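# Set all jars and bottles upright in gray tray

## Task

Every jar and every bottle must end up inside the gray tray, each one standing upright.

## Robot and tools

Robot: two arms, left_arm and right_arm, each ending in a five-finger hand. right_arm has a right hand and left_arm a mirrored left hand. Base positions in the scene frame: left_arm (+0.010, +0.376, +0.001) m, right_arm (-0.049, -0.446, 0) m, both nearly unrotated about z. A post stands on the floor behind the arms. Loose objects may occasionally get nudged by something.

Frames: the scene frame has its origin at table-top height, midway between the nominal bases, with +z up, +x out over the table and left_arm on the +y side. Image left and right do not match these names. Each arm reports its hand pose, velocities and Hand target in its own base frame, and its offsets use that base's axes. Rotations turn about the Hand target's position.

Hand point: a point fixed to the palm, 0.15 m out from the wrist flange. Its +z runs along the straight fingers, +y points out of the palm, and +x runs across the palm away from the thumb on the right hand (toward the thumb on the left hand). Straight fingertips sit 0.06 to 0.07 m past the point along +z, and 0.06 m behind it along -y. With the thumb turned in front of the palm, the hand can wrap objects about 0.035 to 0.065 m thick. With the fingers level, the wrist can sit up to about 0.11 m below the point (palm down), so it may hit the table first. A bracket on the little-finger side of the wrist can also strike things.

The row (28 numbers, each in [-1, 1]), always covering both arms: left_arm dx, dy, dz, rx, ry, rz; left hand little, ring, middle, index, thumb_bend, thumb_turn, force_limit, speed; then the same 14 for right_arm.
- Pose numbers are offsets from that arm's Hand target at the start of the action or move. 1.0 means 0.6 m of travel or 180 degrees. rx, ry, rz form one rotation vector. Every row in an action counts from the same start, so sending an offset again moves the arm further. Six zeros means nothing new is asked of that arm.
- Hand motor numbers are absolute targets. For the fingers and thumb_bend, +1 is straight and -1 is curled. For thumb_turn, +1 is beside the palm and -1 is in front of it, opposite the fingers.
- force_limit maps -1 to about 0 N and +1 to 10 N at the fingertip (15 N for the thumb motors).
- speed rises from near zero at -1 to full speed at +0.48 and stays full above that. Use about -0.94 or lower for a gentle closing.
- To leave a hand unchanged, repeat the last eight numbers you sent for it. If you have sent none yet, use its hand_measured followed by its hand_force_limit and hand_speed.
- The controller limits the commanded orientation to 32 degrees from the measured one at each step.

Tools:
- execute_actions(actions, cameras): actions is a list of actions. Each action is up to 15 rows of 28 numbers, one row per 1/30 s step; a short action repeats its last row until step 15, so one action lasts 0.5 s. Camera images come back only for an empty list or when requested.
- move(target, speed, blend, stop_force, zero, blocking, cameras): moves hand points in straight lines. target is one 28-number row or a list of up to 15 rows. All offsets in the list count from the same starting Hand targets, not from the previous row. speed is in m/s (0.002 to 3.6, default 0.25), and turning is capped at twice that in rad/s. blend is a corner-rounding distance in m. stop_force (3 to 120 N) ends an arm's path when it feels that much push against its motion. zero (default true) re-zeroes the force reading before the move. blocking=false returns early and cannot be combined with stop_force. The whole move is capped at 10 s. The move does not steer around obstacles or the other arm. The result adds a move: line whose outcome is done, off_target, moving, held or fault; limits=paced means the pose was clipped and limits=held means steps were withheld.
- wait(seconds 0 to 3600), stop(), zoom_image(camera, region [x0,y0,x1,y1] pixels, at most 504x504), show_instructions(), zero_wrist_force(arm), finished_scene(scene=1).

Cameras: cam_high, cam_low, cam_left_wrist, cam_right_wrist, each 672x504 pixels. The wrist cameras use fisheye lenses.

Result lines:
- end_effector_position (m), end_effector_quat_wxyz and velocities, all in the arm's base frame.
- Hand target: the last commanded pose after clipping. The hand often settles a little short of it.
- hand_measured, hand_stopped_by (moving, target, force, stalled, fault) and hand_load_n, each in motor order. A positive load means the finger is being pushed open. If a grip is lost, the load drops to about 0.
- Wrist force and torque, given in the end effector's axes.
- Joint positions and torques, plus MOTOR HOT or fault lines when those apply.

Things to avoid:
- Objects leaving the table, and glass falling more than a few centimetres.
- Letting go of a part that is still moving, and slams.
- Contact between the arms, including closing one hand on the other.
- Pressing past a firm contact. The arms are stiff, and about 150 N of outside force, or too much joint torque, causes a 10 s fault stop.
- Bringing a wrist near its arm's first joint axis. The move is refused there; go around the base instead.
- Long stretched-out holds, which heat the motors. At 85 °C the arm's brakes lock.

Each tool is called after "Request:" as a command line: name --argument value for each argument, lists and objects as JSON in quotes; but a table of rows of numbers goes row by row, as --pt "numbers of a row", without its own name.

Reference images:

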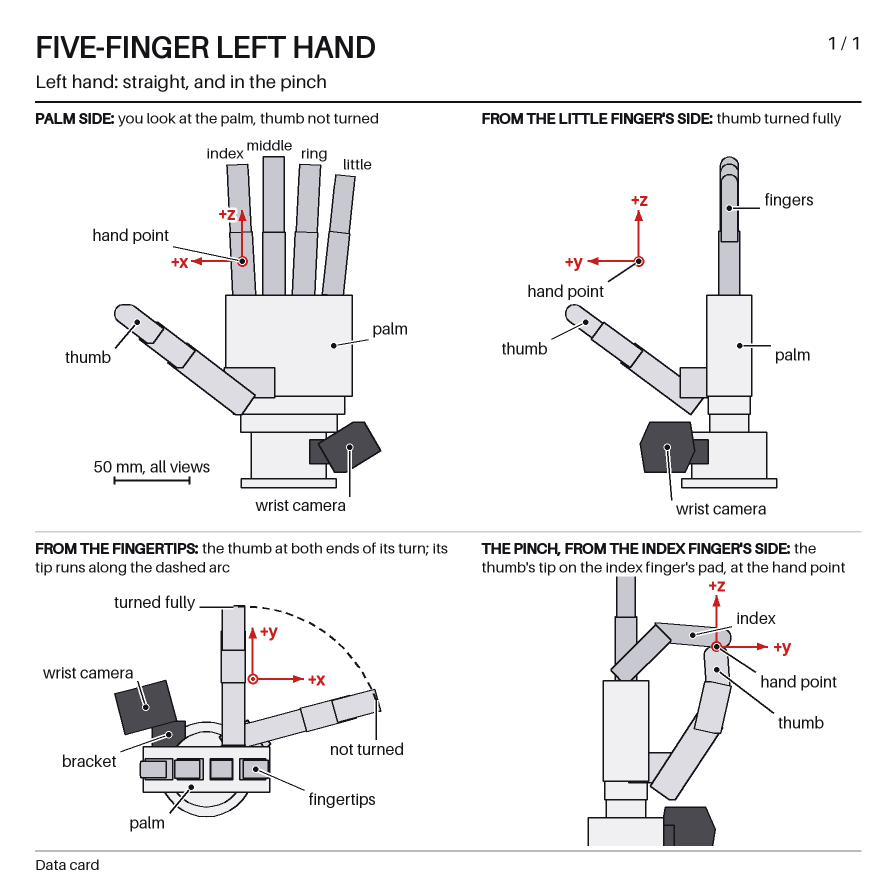

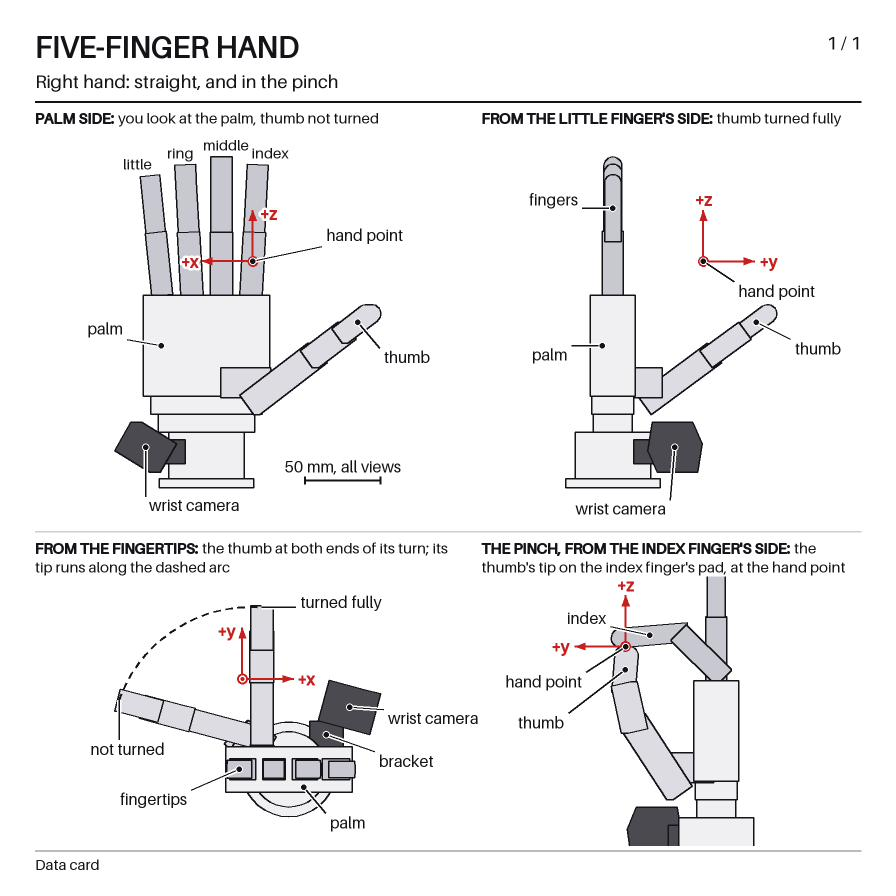

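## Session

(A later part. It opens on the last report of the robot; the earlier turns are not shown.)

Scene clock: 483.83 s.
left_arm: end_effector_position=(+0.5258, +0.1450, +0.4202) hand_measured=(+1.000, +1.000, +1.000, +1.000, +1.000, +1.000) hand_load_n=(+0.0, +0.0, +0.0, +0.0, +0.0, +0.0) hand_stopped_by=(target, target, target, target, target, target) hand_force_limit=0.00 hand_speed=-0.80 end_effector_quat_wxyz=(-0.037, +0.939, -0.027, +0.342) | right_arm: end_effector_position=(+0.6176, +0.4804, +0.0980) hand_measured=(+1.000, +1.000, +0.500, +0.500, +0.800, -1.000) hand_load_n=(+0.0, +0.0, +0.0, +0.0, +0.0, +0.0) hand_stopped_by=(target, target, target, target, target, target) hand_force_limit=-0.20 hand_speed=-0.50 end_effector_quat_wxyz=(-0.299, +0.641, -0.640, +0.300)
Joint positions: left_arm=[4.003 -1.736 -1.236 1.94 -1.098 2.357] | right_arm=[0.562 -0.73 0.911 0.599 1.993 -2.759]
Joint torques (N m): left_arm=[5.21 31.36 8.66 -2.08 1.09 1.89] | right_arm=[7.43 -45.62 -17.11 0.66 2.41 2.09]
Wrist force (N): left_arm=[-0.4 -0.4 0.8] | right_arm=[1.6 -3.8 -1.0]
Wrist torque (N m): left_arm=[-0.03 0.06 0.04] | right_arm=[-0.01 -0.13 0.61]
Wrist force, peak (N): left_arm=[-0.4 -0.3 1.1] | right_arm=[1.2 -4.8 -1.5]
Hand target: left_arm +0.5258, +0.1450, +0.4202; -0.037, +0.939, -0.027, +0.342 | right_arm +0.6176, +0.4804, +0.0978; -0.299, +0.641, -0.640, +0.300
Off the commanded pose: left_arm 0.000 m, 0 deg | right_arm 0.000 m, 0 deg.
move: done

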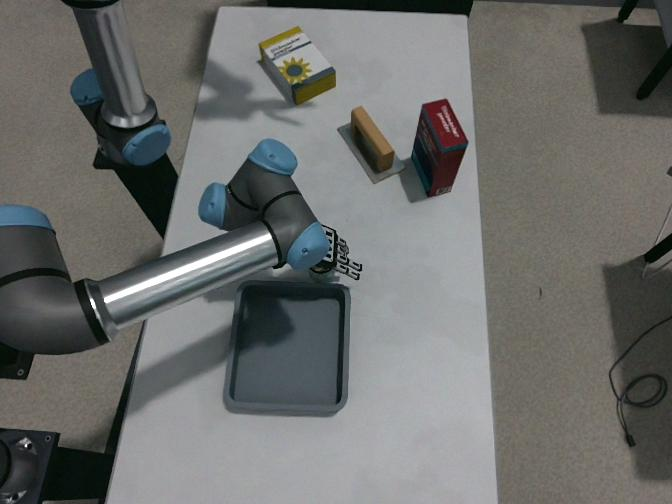

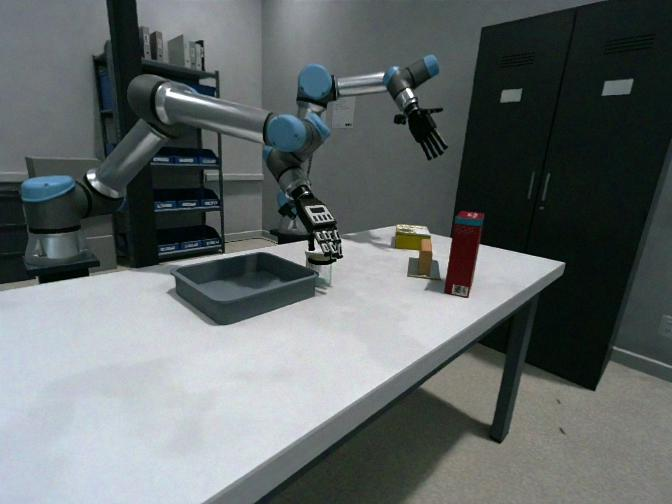

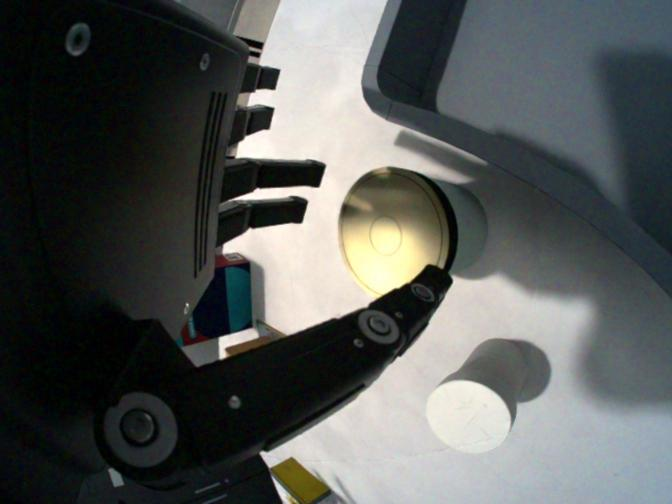

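Request:
move --target '[0,0,0,0,0,0,1,1,1,1,1,1,0,-0.8,0,0,-0.068,0,0,0,1,1,0.5,0.5,1,-1,-0.2,-0.5]' --speed 0.03 --stop_force 6 --cameras '["cam_high","cam_low","cam_right_wrist"]'

Request:
zoom_image --camera "cam_right_wrist" --region '[200, 100, 560, 400]'

Request:
zoom_image --camera "cam_low" --region '[290, 220, 370, 300]'

Scene clock: 529.03 s.
left_arm: end_effector_position=(+0.5258, +0.1450, +0.4202) hand_measured=(+1.000, +1.000, +1.000, +1.000, +1.000, +1.000) hand_load_n=(+0.0, +0.0, +0.0, +0.0, +0.0, +0.0) hand_stopped_by=(target, target, target, target, target, target) hand_force_limit=0.00 hand_speed=-0.80 end_effector_quat_wxyz=(-0.037, +0.939, -0.027, +0.342) | right_arm: end_effector_position=(+0.6176, +0.4804, +0.0570) hand_measured=(+1.000, +1.000, +0.500, +0.500, +1.000, -1.000) hand_load_n=(+0.0, +0.0, -0.5, +0.0, +0.0, +0.0) hand_stopped_by=(target, target, target, target, target, target) hand_force_limit=-0.20 hand_speed=-0.50 end_effector_quat_wxyz=(-0.299, +0.641, -0.640, +0.300)
Joint positions: left_arm=[4.003 -1.736 -1.236 1.94 -1.098 2.357] | right_arm=[0.562 -0.704 0.969 0.514 1.993 -2.758]
Joint torques (N m): left_arm=[5.49 30.81 9.26 -1.94 1.65 1.77] | right_arm=[5.84 -68.23 -29.39 2.89 1.39 0.23]
Wrist force (N): left_arm=[-0.4 -0.2 0.9] | right_arm=[1.5 -3.6 -1.3]
Wrist torque (N m): left_arm=[0.00 0.07 0.03] | right_arm=[0.01 -0.10 0.65]
Wrist force, peak (N): left_arm=[-0.3 -0.4 1.1] | right_arm=[1.5 -4.2 -1.1]
Hand target: left_arm +0.5258, +0.1450, +0.4202; -0.037, +0.939, -0.027, +0.342 | right_arm +0.6176, +0.4804, +0.0570; -0.299, +0.641, -0.640, +0.300
Off the commanded pose: left_arm 0.000 m, 0 deg | right_arm 0.000 m, 0 deg.
move: done

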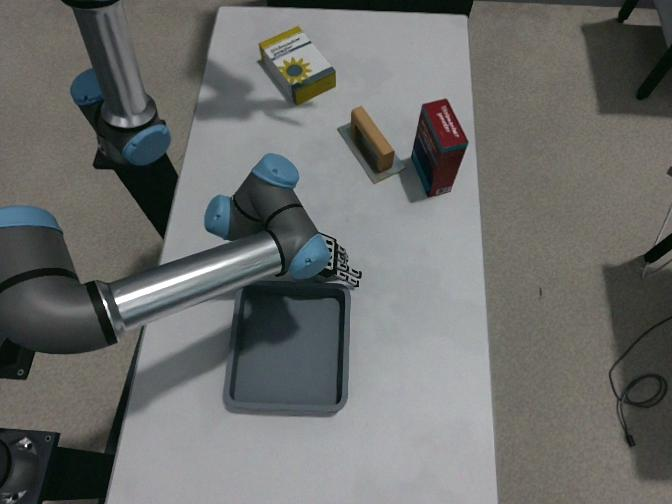

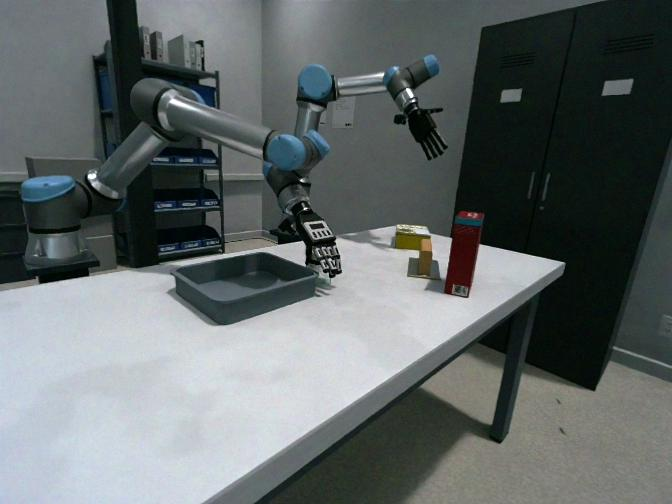

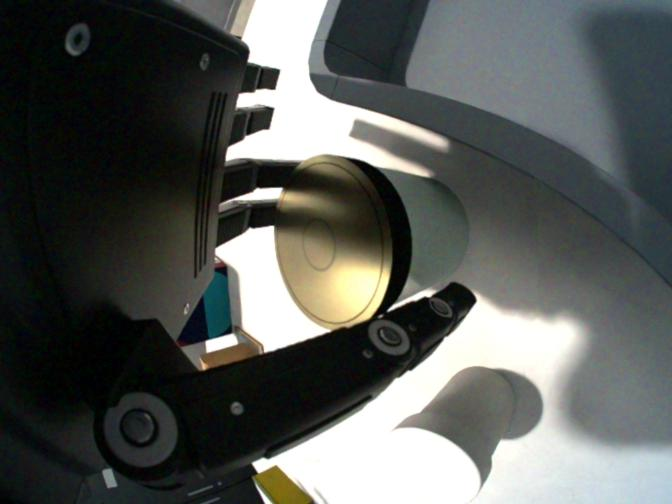

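Scaled by 1.400 from the camera's image (finer frame: 960x720).

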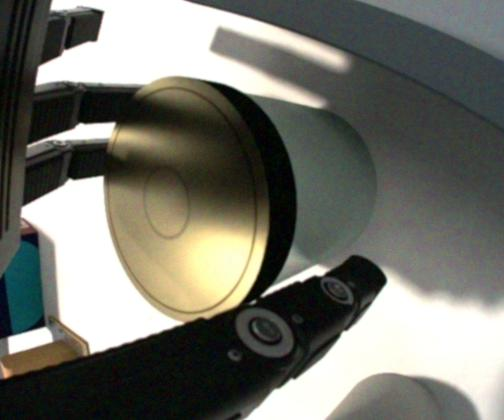

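Scaled by 6.300 from the camera's image (finer frame: 960x720).

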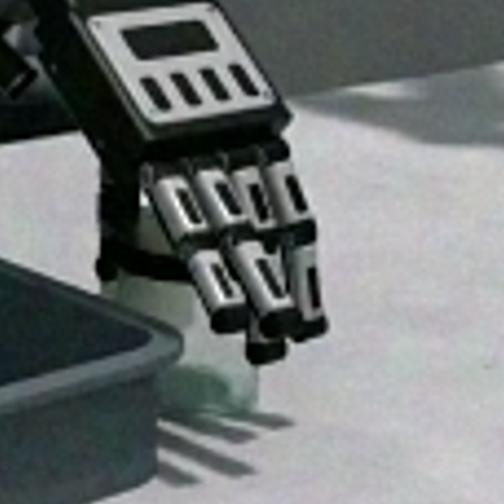

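Request:
zoom_image --camera "cam_high" --region '[300, 220, 380, 300]'

Scaled by 6.300 from the camera's image (finer frame: 960x720).

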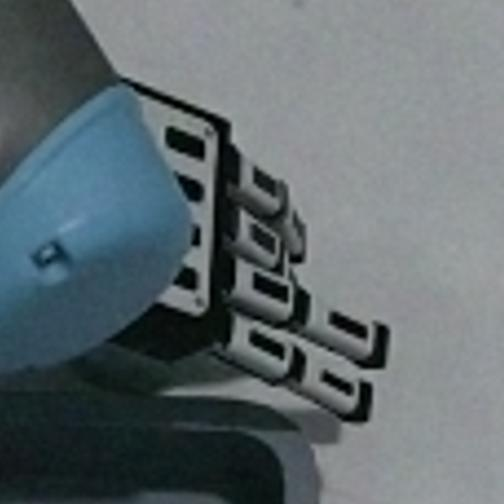

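Request:
move --target '[0,0,0,0,0,0,1,1,1,1,1,1,0,-0.8,0,0,0,0,0,0,1,1,-0.2,-0.2,0.78,-1,-0.3,-0.92]' --cameras '["cam_low","cam_right_wrist"]'

Request:
zoom_image --camera "cam_right_wrist" --region '[200, 100, 560, 400]'

Request:
zoom_image --camera "cam_low" --region '[290, 220, 370, 300]'

Scene clock: 590.93 s.
left_arm: end_effector_position=(+0.5258, +0.1450, +0.4202) hand_measured=(+1.000, +1.000, +1.000, +1.000, +1.000, +1.000) hand_load_n=(+0.0, +0.0, +0.0, +0.0, +0.0, +0.0) hand_stopped_by=(target, target, target, target, target, target) hand_force_limit=0.00 hand_speed=-0.80 end_effector_quat_wxyz=(-0.037, +0.939, -0.027, +0.342) | right_arm: end_effector_position=(+0.6176, +0.4804, +0.0570) hand_measured=(+1.000, +1.000, +0.180, +0.158, +0.822, -1.000) hand_load_n=(+0.0, +0.0, +6.0, +4.0, +5.5, +0.0) hand_stopped_by=(target, target, force, force, force, target) hand_force_limit=-0.30 hand_speed=-0.92 end_effector_quat_wxyz=(-0.299, +0.641, -0.640, +0.300)
Joint positions: left_arm=[4.003 -1.736 -1.236 1.94 -1.098 2.357] | right_arm=[0.562 -0.704 0.969 0.514 1.993 -2.759]
Joint torques (N m): left_arm=[5.7 31.55 9.17 -1.91 1.92 1.87] | right_arm=[-0.26 -67.78 -28.55 2.54 -1.4 -0.81]
Wrist force (N): left_arm=[-0.2 0.0 0.9] | right_arm=[1.6 -3.2 -0.7]
Wrist torque (N m): left_arm=[0.02 0.04 0.03] | right_arm=[0.04 -0.13 0.66]
Wrist force, peak (N): left_arm=[-0.4 -0.3 1.1] | right_arm=[1.5 -4.0 -1.3]
Hand target: left_arm +0.5258, +0.1450, +0.4202; -0.037, +0.939, -0.027, +0.342 | right_arm +0.6176, +0.4804, +0.0570; -0.299, +0.641, -0.640, +0.300
Off the commanded pose: left_arm 0.000 m, 0 deg | right_arm 0.000 m, 0 deg.
move: done

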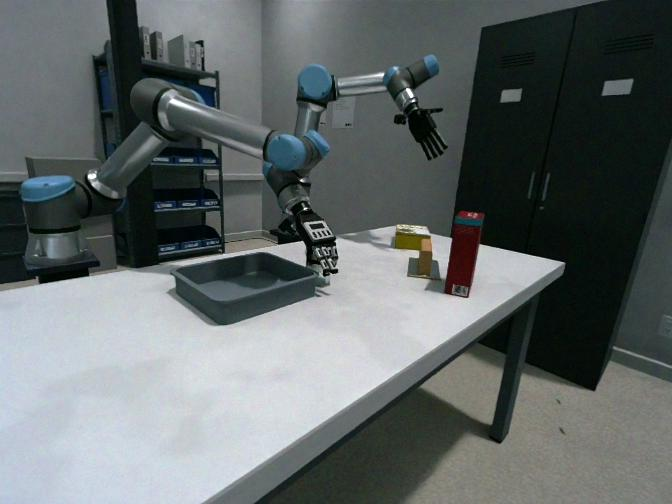

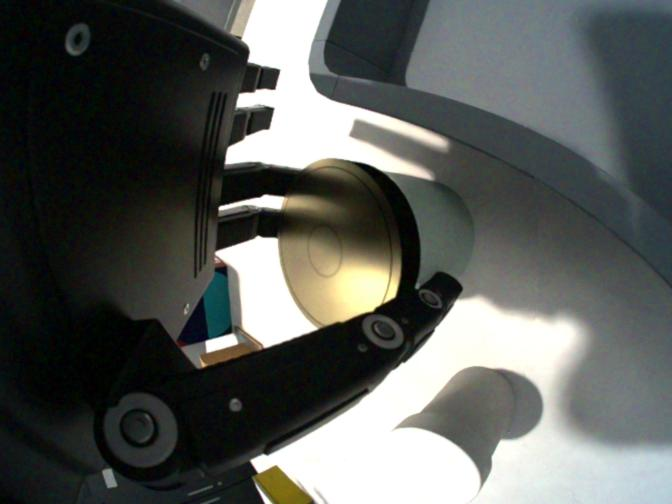

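Scaled by 1.400 from the camera's image (finer frame: 960x720).

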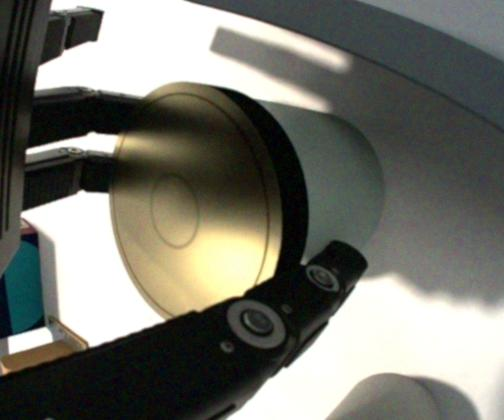

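Scaled by 6.300 from the camera's image (finer frame: 960x720).

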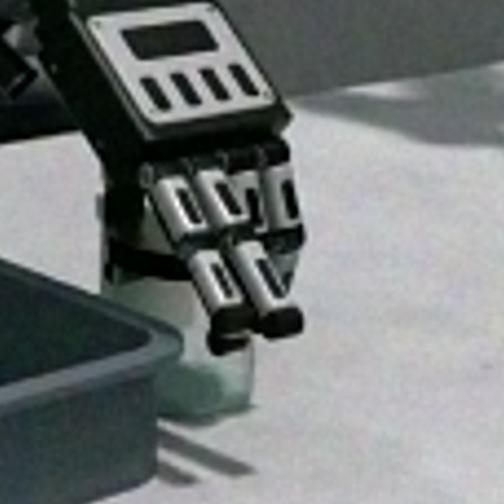

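Request:
move --target '[0,0,0,0,0,0,1,1,1,1,1,1,0,-0.8,0,0,0.15,0,0,0,1,1,-0.2,-0.2,0.78,-1,-0.3,-0.92]' --speed 0.06 --cameras '["cam_high","cam_low","cam_right_wrist"]'

Request:
zoom_image --camera "cam_low" --region '[270, 190, 370, 290]'

Scene clock: 601.17 s.
left_arm: end_effector_position=(+0.5258, +0.1450, +0.4202) hand_measured=(+1.000, +1.000, +1.000, +1.000, +1.000, +1.000) hand_load_n=(+0.0, +0.0, +0.0, +0.0, +0.0, +0.0) hand_stopped_by=(target, target, target, target, target, target) hand_force_limit=0.00 hand_speed=-0.80 end_effector_quat_wxyz=(-0.037, +0.939, -0.027, +0.342) | right_arm: end_effector_position=(+0.6176, +0.4804, +0.1472) hand_measured=(+1.000, +1.000, +0.180, +0.158, +0.822, -1.000) hand_load_n=(+0.0, +0.0, +5.5, +4.0, +5.0, +0.5) hand_stopped_by=(target, target, force, force, force, target) hand_force_limit=-0.30 hand_speed=-0.92 end_effector_quat_wxyz=(-0.299, +0.641, -0.640, +0.300)
Joint positions: left_arm=[4.003 -1.736 -1.236 1.94 -1.098 2.357] | right_arm=[0.562 -0.749 0.818 0.71 1.993 -2.759]
Joint torques (N m): left_arm=[5.32 31.66 9.1 -1.81 1.85 1.92] | right_arm=[-2.95 -46.77 -12.58 -1.86 -0.44 0.54]
Wrist force (N): left_arm=[-0.4 -0.2 0.8] | right_arm=[1.3 -2.6 0.0]
Wrist torque (N m): left_arm=[0.00 0.06 0.03] | right_arm=[-0.04 -0.11 0.62]
Wrist force, peak (N): left_arm=[-0.3 -0.2 1.2] | right_arm=[1.4 -3.6 -0.5]
Hand target: left_arm +0.5258, +0.1450, +0.4202; -0.037, +0.939, -0.027, +0.342 | right_arm +0.6176, +0.4804, +0.1470; -0.299, +0.641, -0.640, +0.300
Off the commanded pose: left_arm 0.000 m, 0 deg | right_arm 0.000 m, 0 deg.
move: done

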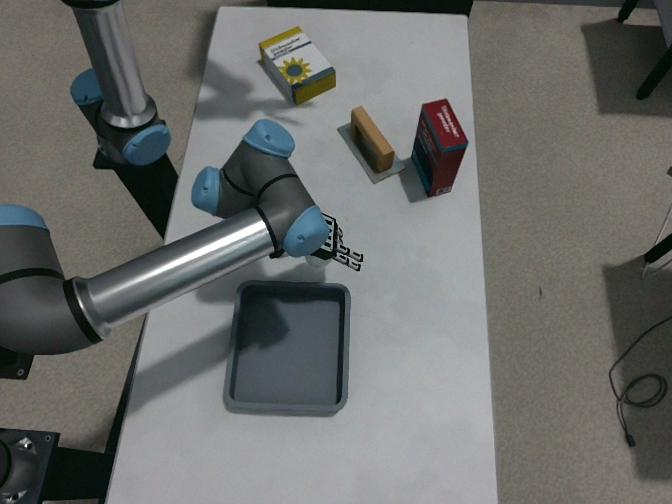

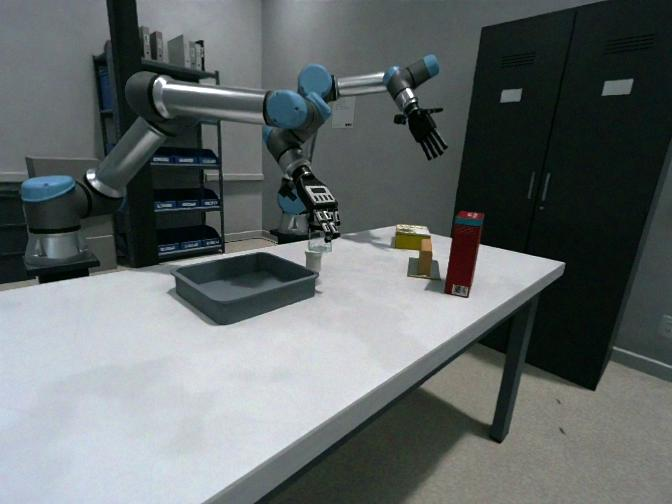

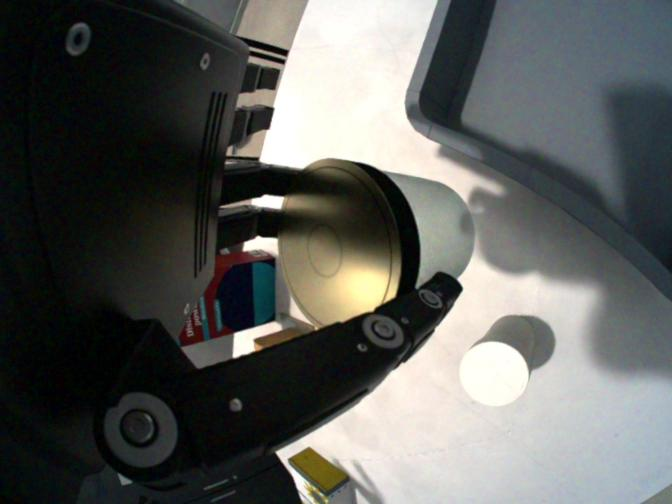

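Scaled by 5.040 from the camera's image (finer frame: 960x720).

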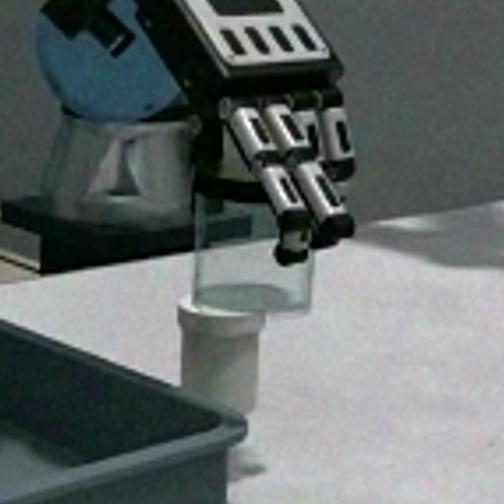

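Request:
move --target '[0,0,0,0,0,0,1,1,1,1,1,1,0,-0.8,-0.1015,-0.2493,0,0,0,0,1,1,-0.2,-0.2,0.78,-1,-0.3,-0.92]' --speed 0.1 --cameras '["cam_high","cam_low","cam_right_wrist"]'

Request:
zoom_image --camera "cam_high" --region '[210, 220, 390, 420]'

Request:
zoom_image --camera "cam_low" --region '[160, 180, 360, 330]'

Scene clock: 629.93 s.
left_arm: end_effector_position=(+0.5258, +0.1450, +0.4202) hand_measured=(+1.000, +1.000, +1.000, +1.000, +1.000, +1.000) hand_load_n=(+0.0, +0.0, +0.0, +0.0, -0.5, +0.0) hand_stopped_by=(target, target, target, target, target, target) hand_force_limit=0.00 hand_speed=-0.80 end_effector_quat_wxyz=(-0.037, +0.939, -0.027, +0.342) | right_arm: end_effector_position=(+0.5567, +0.3309, +0.1471) hand_measured=(+1.000, +1.000, +0.180, +0.158, +0.822, -1.000) hand_load_n=(+0.0, +0.0, +5.5, +4.0, +5.0, +0.5) hand_stopped_by=(target, target, force, force, force, target) hand_force_limit=-0.30 hand_speed=-0.92 end_effector_quat_wxyz=(-0.299, +0.641, -0.640, +0.300)
Joint positions: left_arm=[4.003 -1.736 -1.236 1.94 -1.098 2.357] | right_arm=[0.372 -1.138 1.451 0.419 1.854 -2.897]
Joint torques (N m): left_arm=[6.01 30.51 8.05 -1.84 1.9 1.81] | right_arm=[0.1 -39.72 -16.5 2.24 2.13 1.84]
Wrist force (N): left_arm=[-0.4 -0.3 0.9] | right_arm=[1.7 -2.8 -0.3]
Wrist torque (N m): left_arm=[-0.02 0.07 0.04] | right_arm=[-0.03 -0.12 0.56]
Wrist force, peak (N): left_arm=[-0.5 -0.3 1.1] | right_arm=[2.8 -2.4 -0.4]
Hand target: left_arm +0.5258, +0.1450, +0.4202; -0.037, +0.939, -0.027, +0.342 | right_arm +0.5567, +0.3308, +0.1470; -0.299, +0.641, -0.640, +0.300
Off the commanded pose: left_arm 0.000 m, 0 deg | right_arm 0.000 m, 0 deg.
move: done

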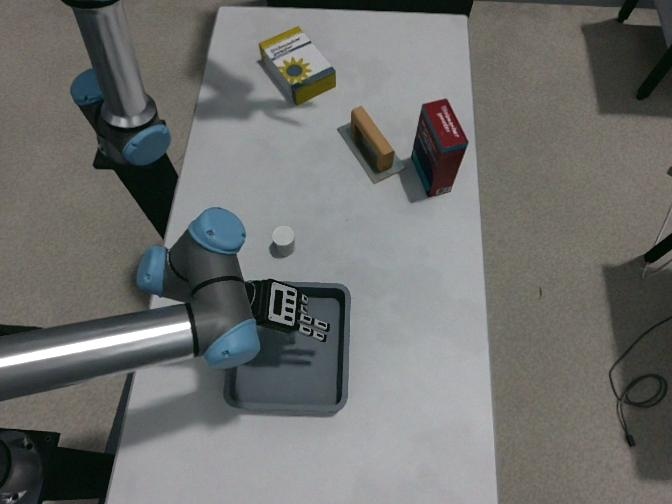

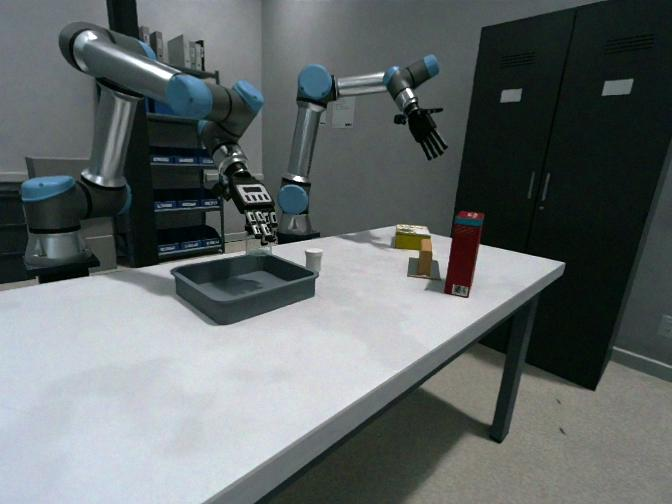

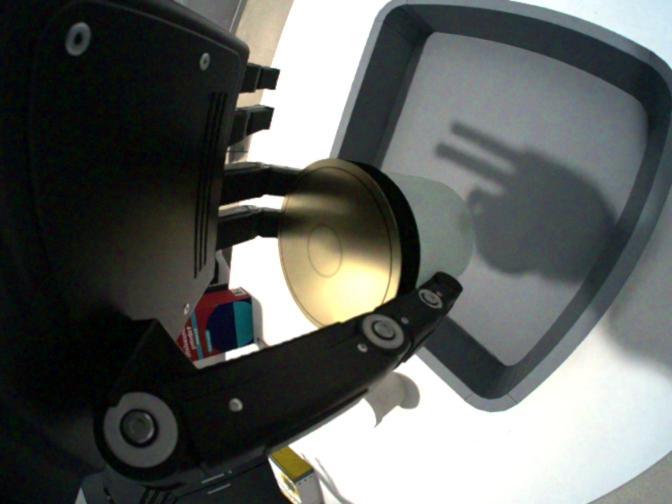

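Scaled by 2.520 from the camera's image (finer frame: 960x720).

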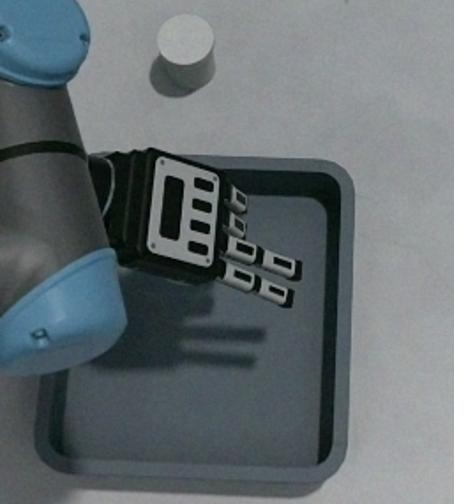

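Scaled by 2.520 from the camera's image (finer frame: 960x720).

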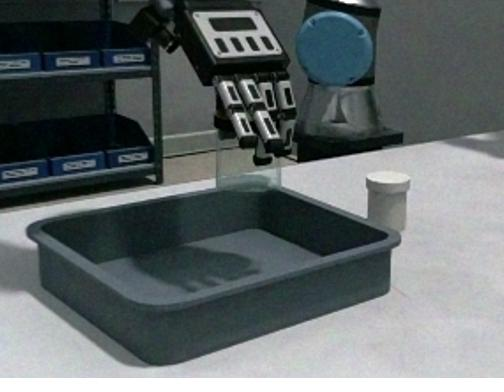

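Request:
move --target '[0,0,0,0,0,0,1,1,1,1,1,1,0,-0.8,0,0,-0.1167,0,0,0,1,1,-0.2,-0.2,0.78,-1,-0.3,-0.92]' --speed 0.08

Request:
move --target '[0,0,0,0,0,0,1,1,1,1,1,1,0,-0.8,0,0,-0.0367,0,0,0,1,1,-0.2,-0.2,0.78,-1,-0.3,-0.92]' --speed 0.01 --stop_force 3 --cameras '["cam_high","cam_low","cam_right_wrist"]'

Request:
zoom_image --camera "cam_low" --region '[160, 180, 360, 330]'

Scene clock: 646.43 s.
left_arm: end_effector_position=(+0.5258, +0.1450, +0.4202) hand_measured=(+1.000, +1.000, +1.000, +1.000, +1.000, +1.000) hand_load_n=(+0.0, +0.0, +0.0, +0.0, +0.0, +0.0) hand_stopped_by=(target, target, target, target, target, target) hand_force_limit=0.00 hand_speed=-0.80 end_effector_quat_wxyz=(-0.037, +0.939, -0.027, +0.342) | right_arm: end_effector_position=(+0.5566, +0.3308, +0.0769) hand_measured=(+1.000, +1.000, +0.180, +0.158, +0.822, -1.000) hand_load_n=(+0.0, +0.0, +6.0, +4.0, +5.0, +0.5) hand_stopped_by=(target, target, force, force, force, target) hand_force_limit=-0.30 hand_speed=-0.92 end_effector_quat_wxyz=(-0.299, +0.641, -0.640, +0.300)
Joint positions: left_arm=[4.003 -1.736 -1.236 1.94 -1.098 2.357] | right_arm=[0.372 -1.075 1.548 0.259 1.854 -2.897]
Joint torques (N m): left_arm=[6.45 31.15 9.34 -1.69 1.85 1.81] | right_arm=[-3.49 -54.38 -28.14 1.56 1.72 0.99]
Wrist force (N): left_arm=[-0.5 -0.1 0.9] | right_arm=[1.8 -2.7 -0.3]
Wrist torque (N m): left_arm=[0.02 0.08 0.02] | right_arm=[-0.04 -0.14 0.56]
Wrist force, peak (N): left_arm=[-0.5 -0.3 1.1] | right_arm=[1.3 -4.1 -0.7]
Hand target: left_arm +0.5258, +0.1450, +0.4202; -0.037, +0.939, -0.027, +0.342 | right_arm +0.5567, +0.3308, +0.0770; -0.299, +0.641, -0.640, +0.300
Off the commanded pose: left_arm 0.000 m, 0 deg | right_arm 0.000 m, 0 deg.
move: done

Scene clock: 649.23 s.
left_arm: end_effector_position=(+0.5258, +0.1450, +0.4202) hand_measured=(+1.000, +1.000, +1.000, +1.000, +1.000, +1.000) hand_load_n=(+0.0, +0.0, +0.0, +0.0, -0.5, +0.0) hand_stopped_by=(target, target, target, target, target, target) hand_force_limit=0.00 hand_speed=-0.80 end_effector_quat_wxyz=(-0.037, +0.939, -0.027, +0.342) | right_arm: end_effector_position=(+0.5567, +0.3308, +0.0599) hand_measured=(+1.000, +1.000, +0.180, +0.158, +0.822, -1.000) hand_load_n=(+0.0, +0.0, +5.5, +4.0, +5.0, +0.0) hand_stopped_by=(target, target, force, force, force, target) hand_force_limit=-0.30 hand_speed=-0.92 end_effector_quat_wxyz=(-0.299, +0.641, -0.640, +0.300)
Joint positions: left_arm=[4.003 -1.736 -1.236 1.94 -1.098 2.357] | right_arm=[0.372 -1.056 1.567 0.22 1.854 -2.897]
Joint torques (N m): left_arm=[5.52 30.18 8.86 -1.78 1.82 1.84] | right_arm=[-2.88 -53.47 -26.56 2.47 -1.12 0.1]
Wrist force (N): left_arm=[-0.2 -0.2 1.0] | right_arm=[2.1 -5.3 -0.6]
Wrist torque (N m): left_arm=[-0.01 0.04 0.04] | right_arm=[-0.06 -0.16 0.52]
Wrist force, peak (N): left_arm=[-0.5 -0.2 1.1] | right_arm=[2.9 -10.4 -4.9]
Hand target: left_arm +0.5258, +0.1450, +0.4202; -0.037, +0.939, -0.027, +0.342 | right_arm +0.5567, +0.3308, +0.0599; -0.299, +0.641, -0.640, +0.300 (not the last commanded pose)
Off the commanded pose: left_arm 0.000 m, 0 deg | right_arm 0.005 m, 0 deg.
move: contact (right_arm)

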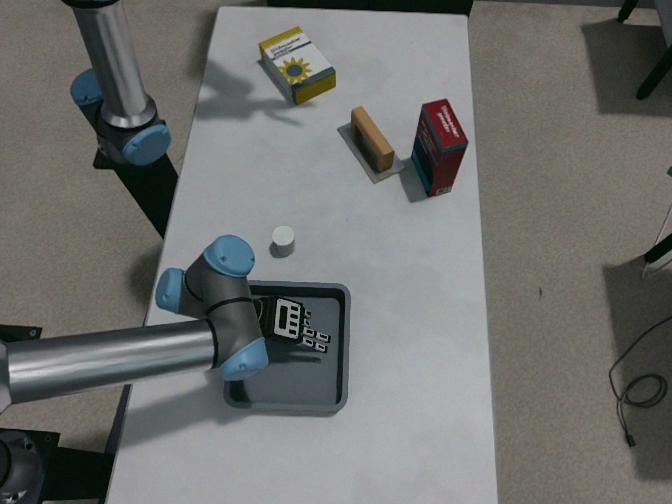

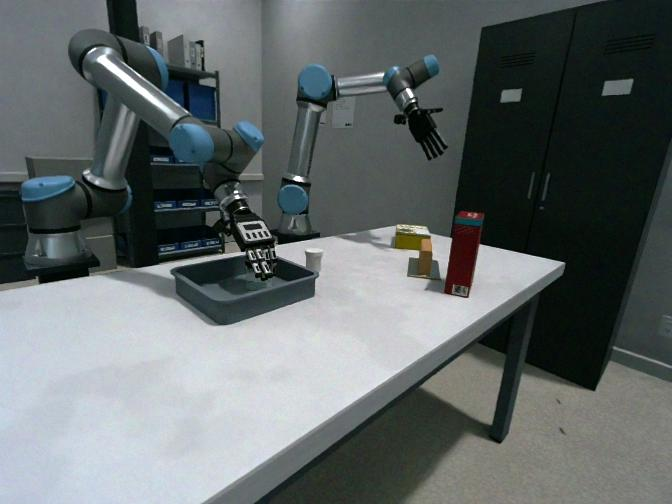

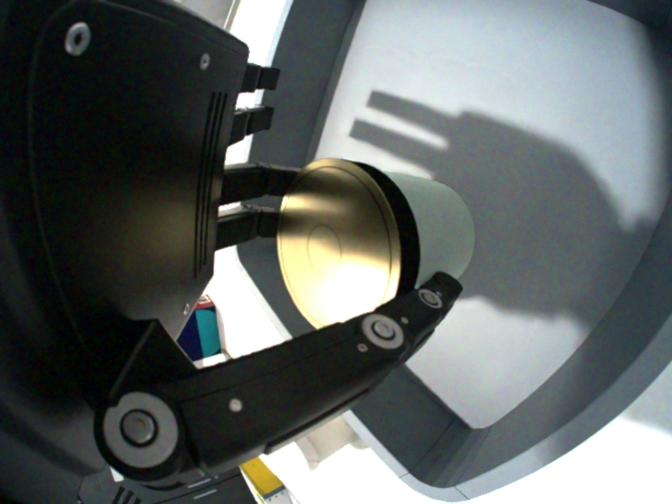

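Scaled by 2.520 from the camera's image (finer frame: 960x720).

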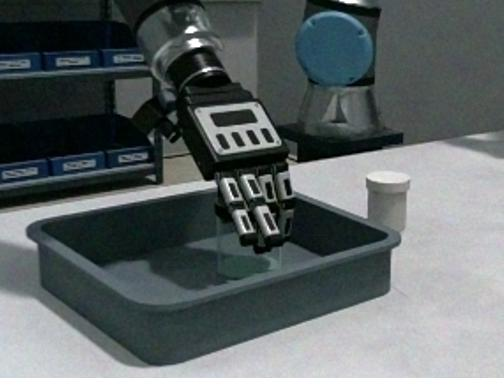

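Request:
move --target '[0,0,0,0,0,0,1,1,1,1,1,1,0,-0.8,0,0,0,0,0,0,1,1,0.5,0.5,1,-1,-0.3,-0.9]' --cameras '["cam_low","cam_right_wrist"]'

Request:
zoom_image --camera "cam_low" --region '[210, 220, 310, 320]'

Scene clock: 664.67 s.
left_arm: end_effector_position=(+0.5258, +0.1450, +0.4202) hand_measured=(+1.000, +1.000, +1.000, +1.000, +1.000, +1.000) hand_load_n=(+0.0, +0.0, +0.0, +0.0, +0.0, +0.0) hand_stopped_by=(target, target, target, target, target, target) hand_force_limit=0.00 hand_speed=-0.80 end_effector_quat_wxyz=(-0.037, +0.939, -0.027, +0.342) | right_arm: end_effector_position=(+0.5567, +0.3308, +0.0599) hand_measured=(+1.000, +1.000, +0.500, +0.500, +1.000, -1.000) hand_load_n=(+0.0, -0.5, +0.0, +0.0, +0.0, +0.0) hand_stopped_by=(target, target, target, target, target, target) hand_force_limit=-0.30 hand_speed=-0.90 end_effector_quat_wxyz=(-0.299, +0.641, -0.640, +0.300)
Joint positions: left_arm=[4.003 -1.736 -1.236 1.94 -1.098 2.357] | right_arm=[0.372 -1.056 1.567 0.22 1.854 -2.897]
Joint torques (N m): left_arm=[5.92 30.82 9.64 -1.6 1.86 1.85] | right_arm=[-2.71 -50.89 -26.99 -1.23 -1.29 0.1]
Wrist force (N): left_arm=[-0.4 -0.2 1.0] | right_arm=[1.9 -4.4 -1.2]
Wrist torque (N m): left_arm=[0.00 0.06 0.03] | right_arm=[-0.14 -0.13 0.52]
Wrist force, peak (N): left_arm=[-0.5 -0.3 1.1] | right_arm=[1.7 -6.1 -1.2]
Hand target: left_arm +0.5258, +0.1450, +0.4202; -0.037, +0.939, -0.027, +0.342 | right_arm +0.5567, +0.3308, +0.0599; -0.299, +0.641, -0.640, +0.300
Off the commanded pose: left_arm 0.000 m, 0 deg | right_arm 0.000 m, 0 deg.
move: done

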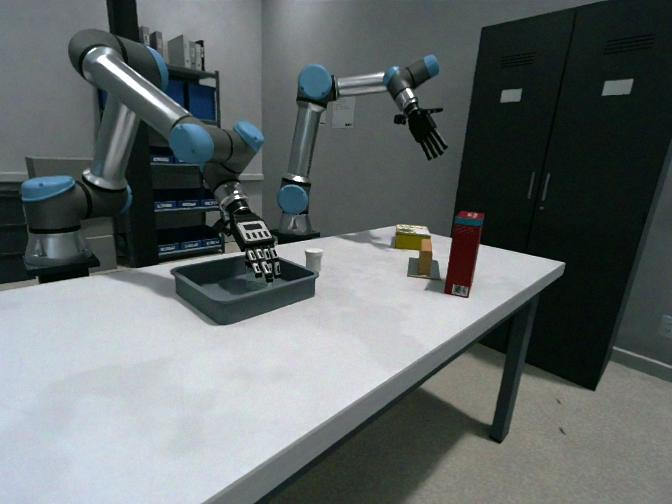

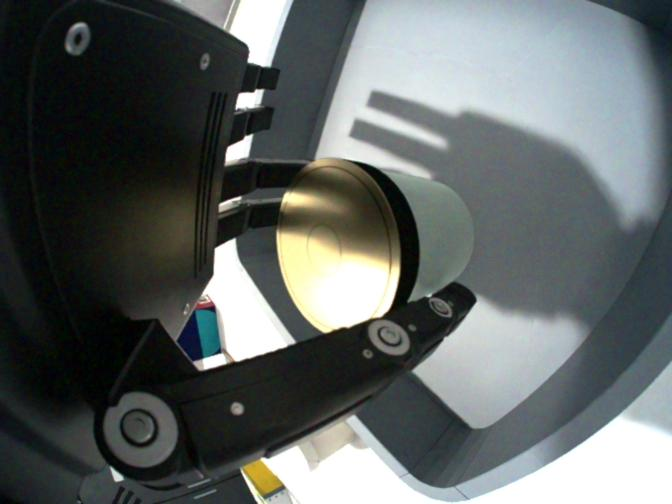

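Scaled by 5.040 from the camera's image (finer frame: 960x720).

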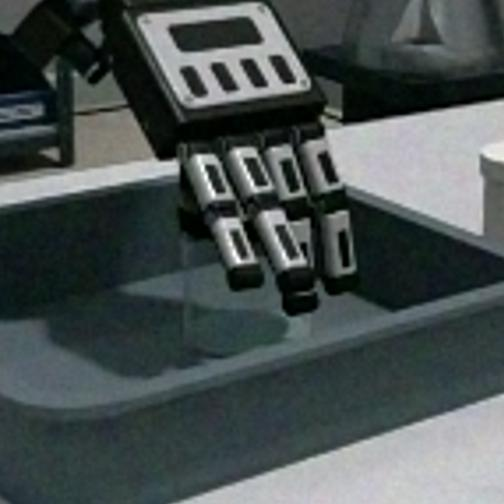

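Request:
move --pt "0 0 0 0 0 0 1 1 1 1 1 1 0 -0.8 0 0 0.1667 0 0 0 1 1 0.5 0.5 1 -1 -0.3 -0.9" --pt "0 0 0 0 0 0 1 1 1 1 1 1 0 -0.8 -0.0468 0.3382 0.1667 0 0 0 1 1 0.5 0.5 1 -1 -0.3 -0.9" --pt "0 0 0 0 0 0 1 1 1 1 1 1 0 -0.8 -0.0468 0.3382 0.0535 0 0 0 1 1 0.5 0.5 1 -1 -0.3 -0.9" --speed '[0.08,0.2,0.1]' --blend '[0.02,0.02,0]' --cameras '["cam_high","cam_low","cam_right_wrist"]'

Request:
zoom_image --camera "cam_right_wrist" --region '[200, 100, 560, 400]'

Request:
zoom_image --camera "cam_low" --region '[270, 190, 370, 290]'

Request:
zoom_image --camera "cam_high" --region '[240, 200, 360, 360]'

Scene clock: 724.90 s.
left_arm: end_effector_position=(+0.5258, +0.1450, +0.4202) hand_measured=(+1.000, +1.000, +1.000, +1.000, +1.000, +1.000) hand_load_n=(+0.0, +0.0, +0.5, +0.0, -0.5, +0.0) hand_stopped_by=(target, target, target, target, target, target) hand_force_limit=0.00 hand_speed=-0.80 end_effector_quat_wxyz=(-0.037, +0.939, -0.027, +0.342) | right_arm: end_effector_position=(+0.5286, +0.5337, +0.0919) hand_measured=(+1.000, +1.000, +0.500, +0.500, +1.000, -1.000) hand_load_n=(-0.5, +0.0, +0.0, +0.0, +0.0, +0.0) hand_stopped_by=(target, target, target, target, target, target) hand_force_limit=-0.30 hand_speed=-0.90 end_effector_quat_wxyz=(-0.299, +0.641, -0.640, +0.300)
Joint positions: left_arm=[4.003 -1.736 -1.236 1.94 -1.098 2.357] | right_arm=[0.716 -0.767 1.003 0.6 2.1 -2.633]
Joint torques (N m): left_arm=[5.8 30.73 9.44 -1.5 1.96 1.87] | right_arm=[-4.81 -66.22 -25.45 1.75 -1.42 -1.24]
Wrist force (N): left_arm=[-0.4 -0.2 1.0] | right_arm=[1.6 -3.7 -1.3]
Wrist torque (N m): left_arm=[-0.01 0.06 0.03] | right_arm=[-0.05 -0.12 0.56]
Wrist force, peak (N): left_arm=[-0.5 -0.3 1.2] | right_arm=[2.5 -4.8 -1.9]
Hand target: left_arm +0.5258, +0.1450, +0.4202; -0.037, +0.939, -0.027, +0.342 | right_arm +0.5286, +0.5338, +0.0920; -0.299, +0.641, -0.640, +0.300
Off the commanded pose: left_arm 0.000 m, 0 deg | right_arm 0.000 m, 0 deg.
move: done

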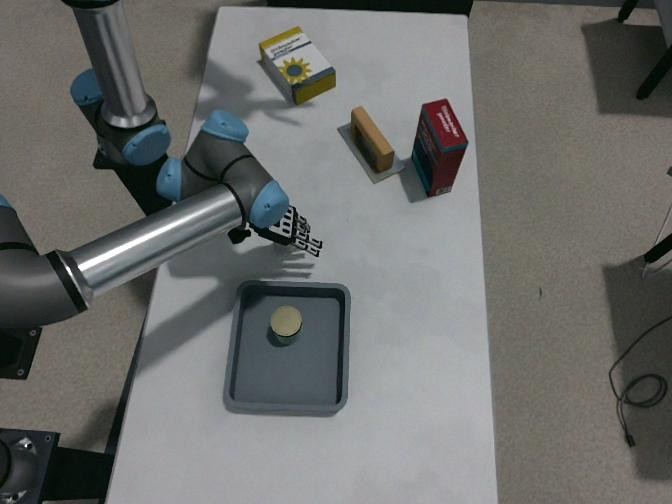

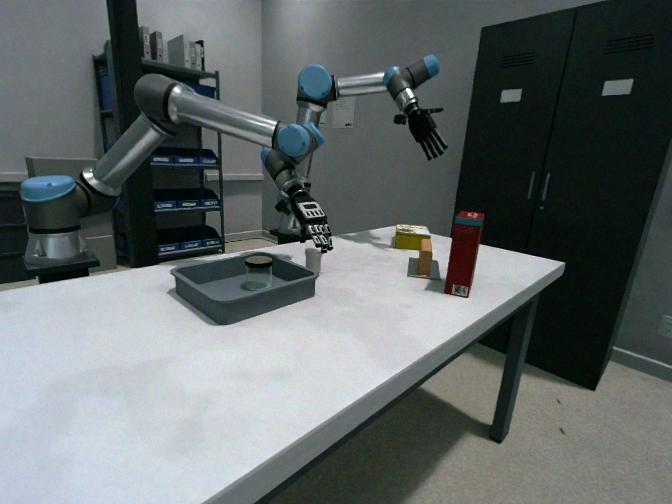

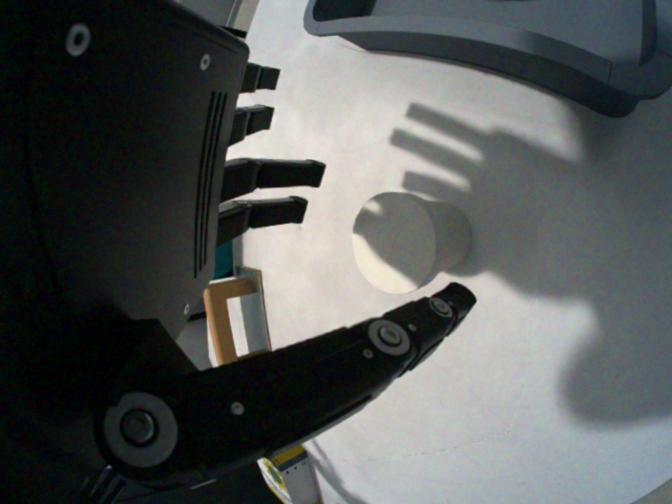

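Scaled by 1.400 from the camera's image (finer frame: 960x720).

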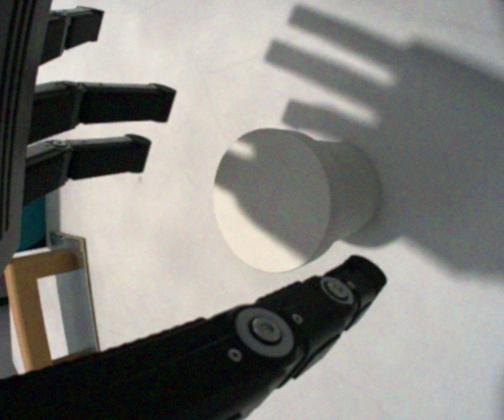

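Scaled by 5.040 from the camera's image (finer frame: 960x720).

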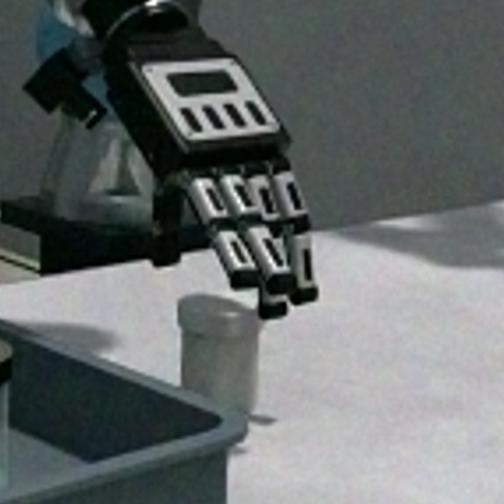

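Scaled by 3.150 from the camera's image (finer frame: 960x720).

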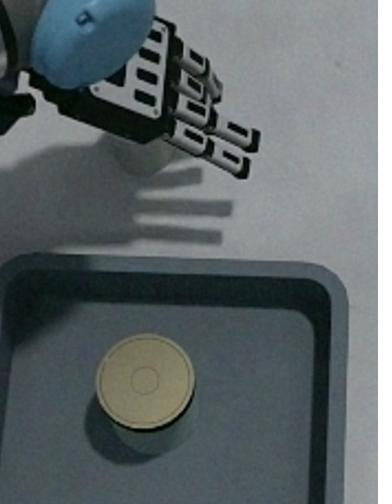

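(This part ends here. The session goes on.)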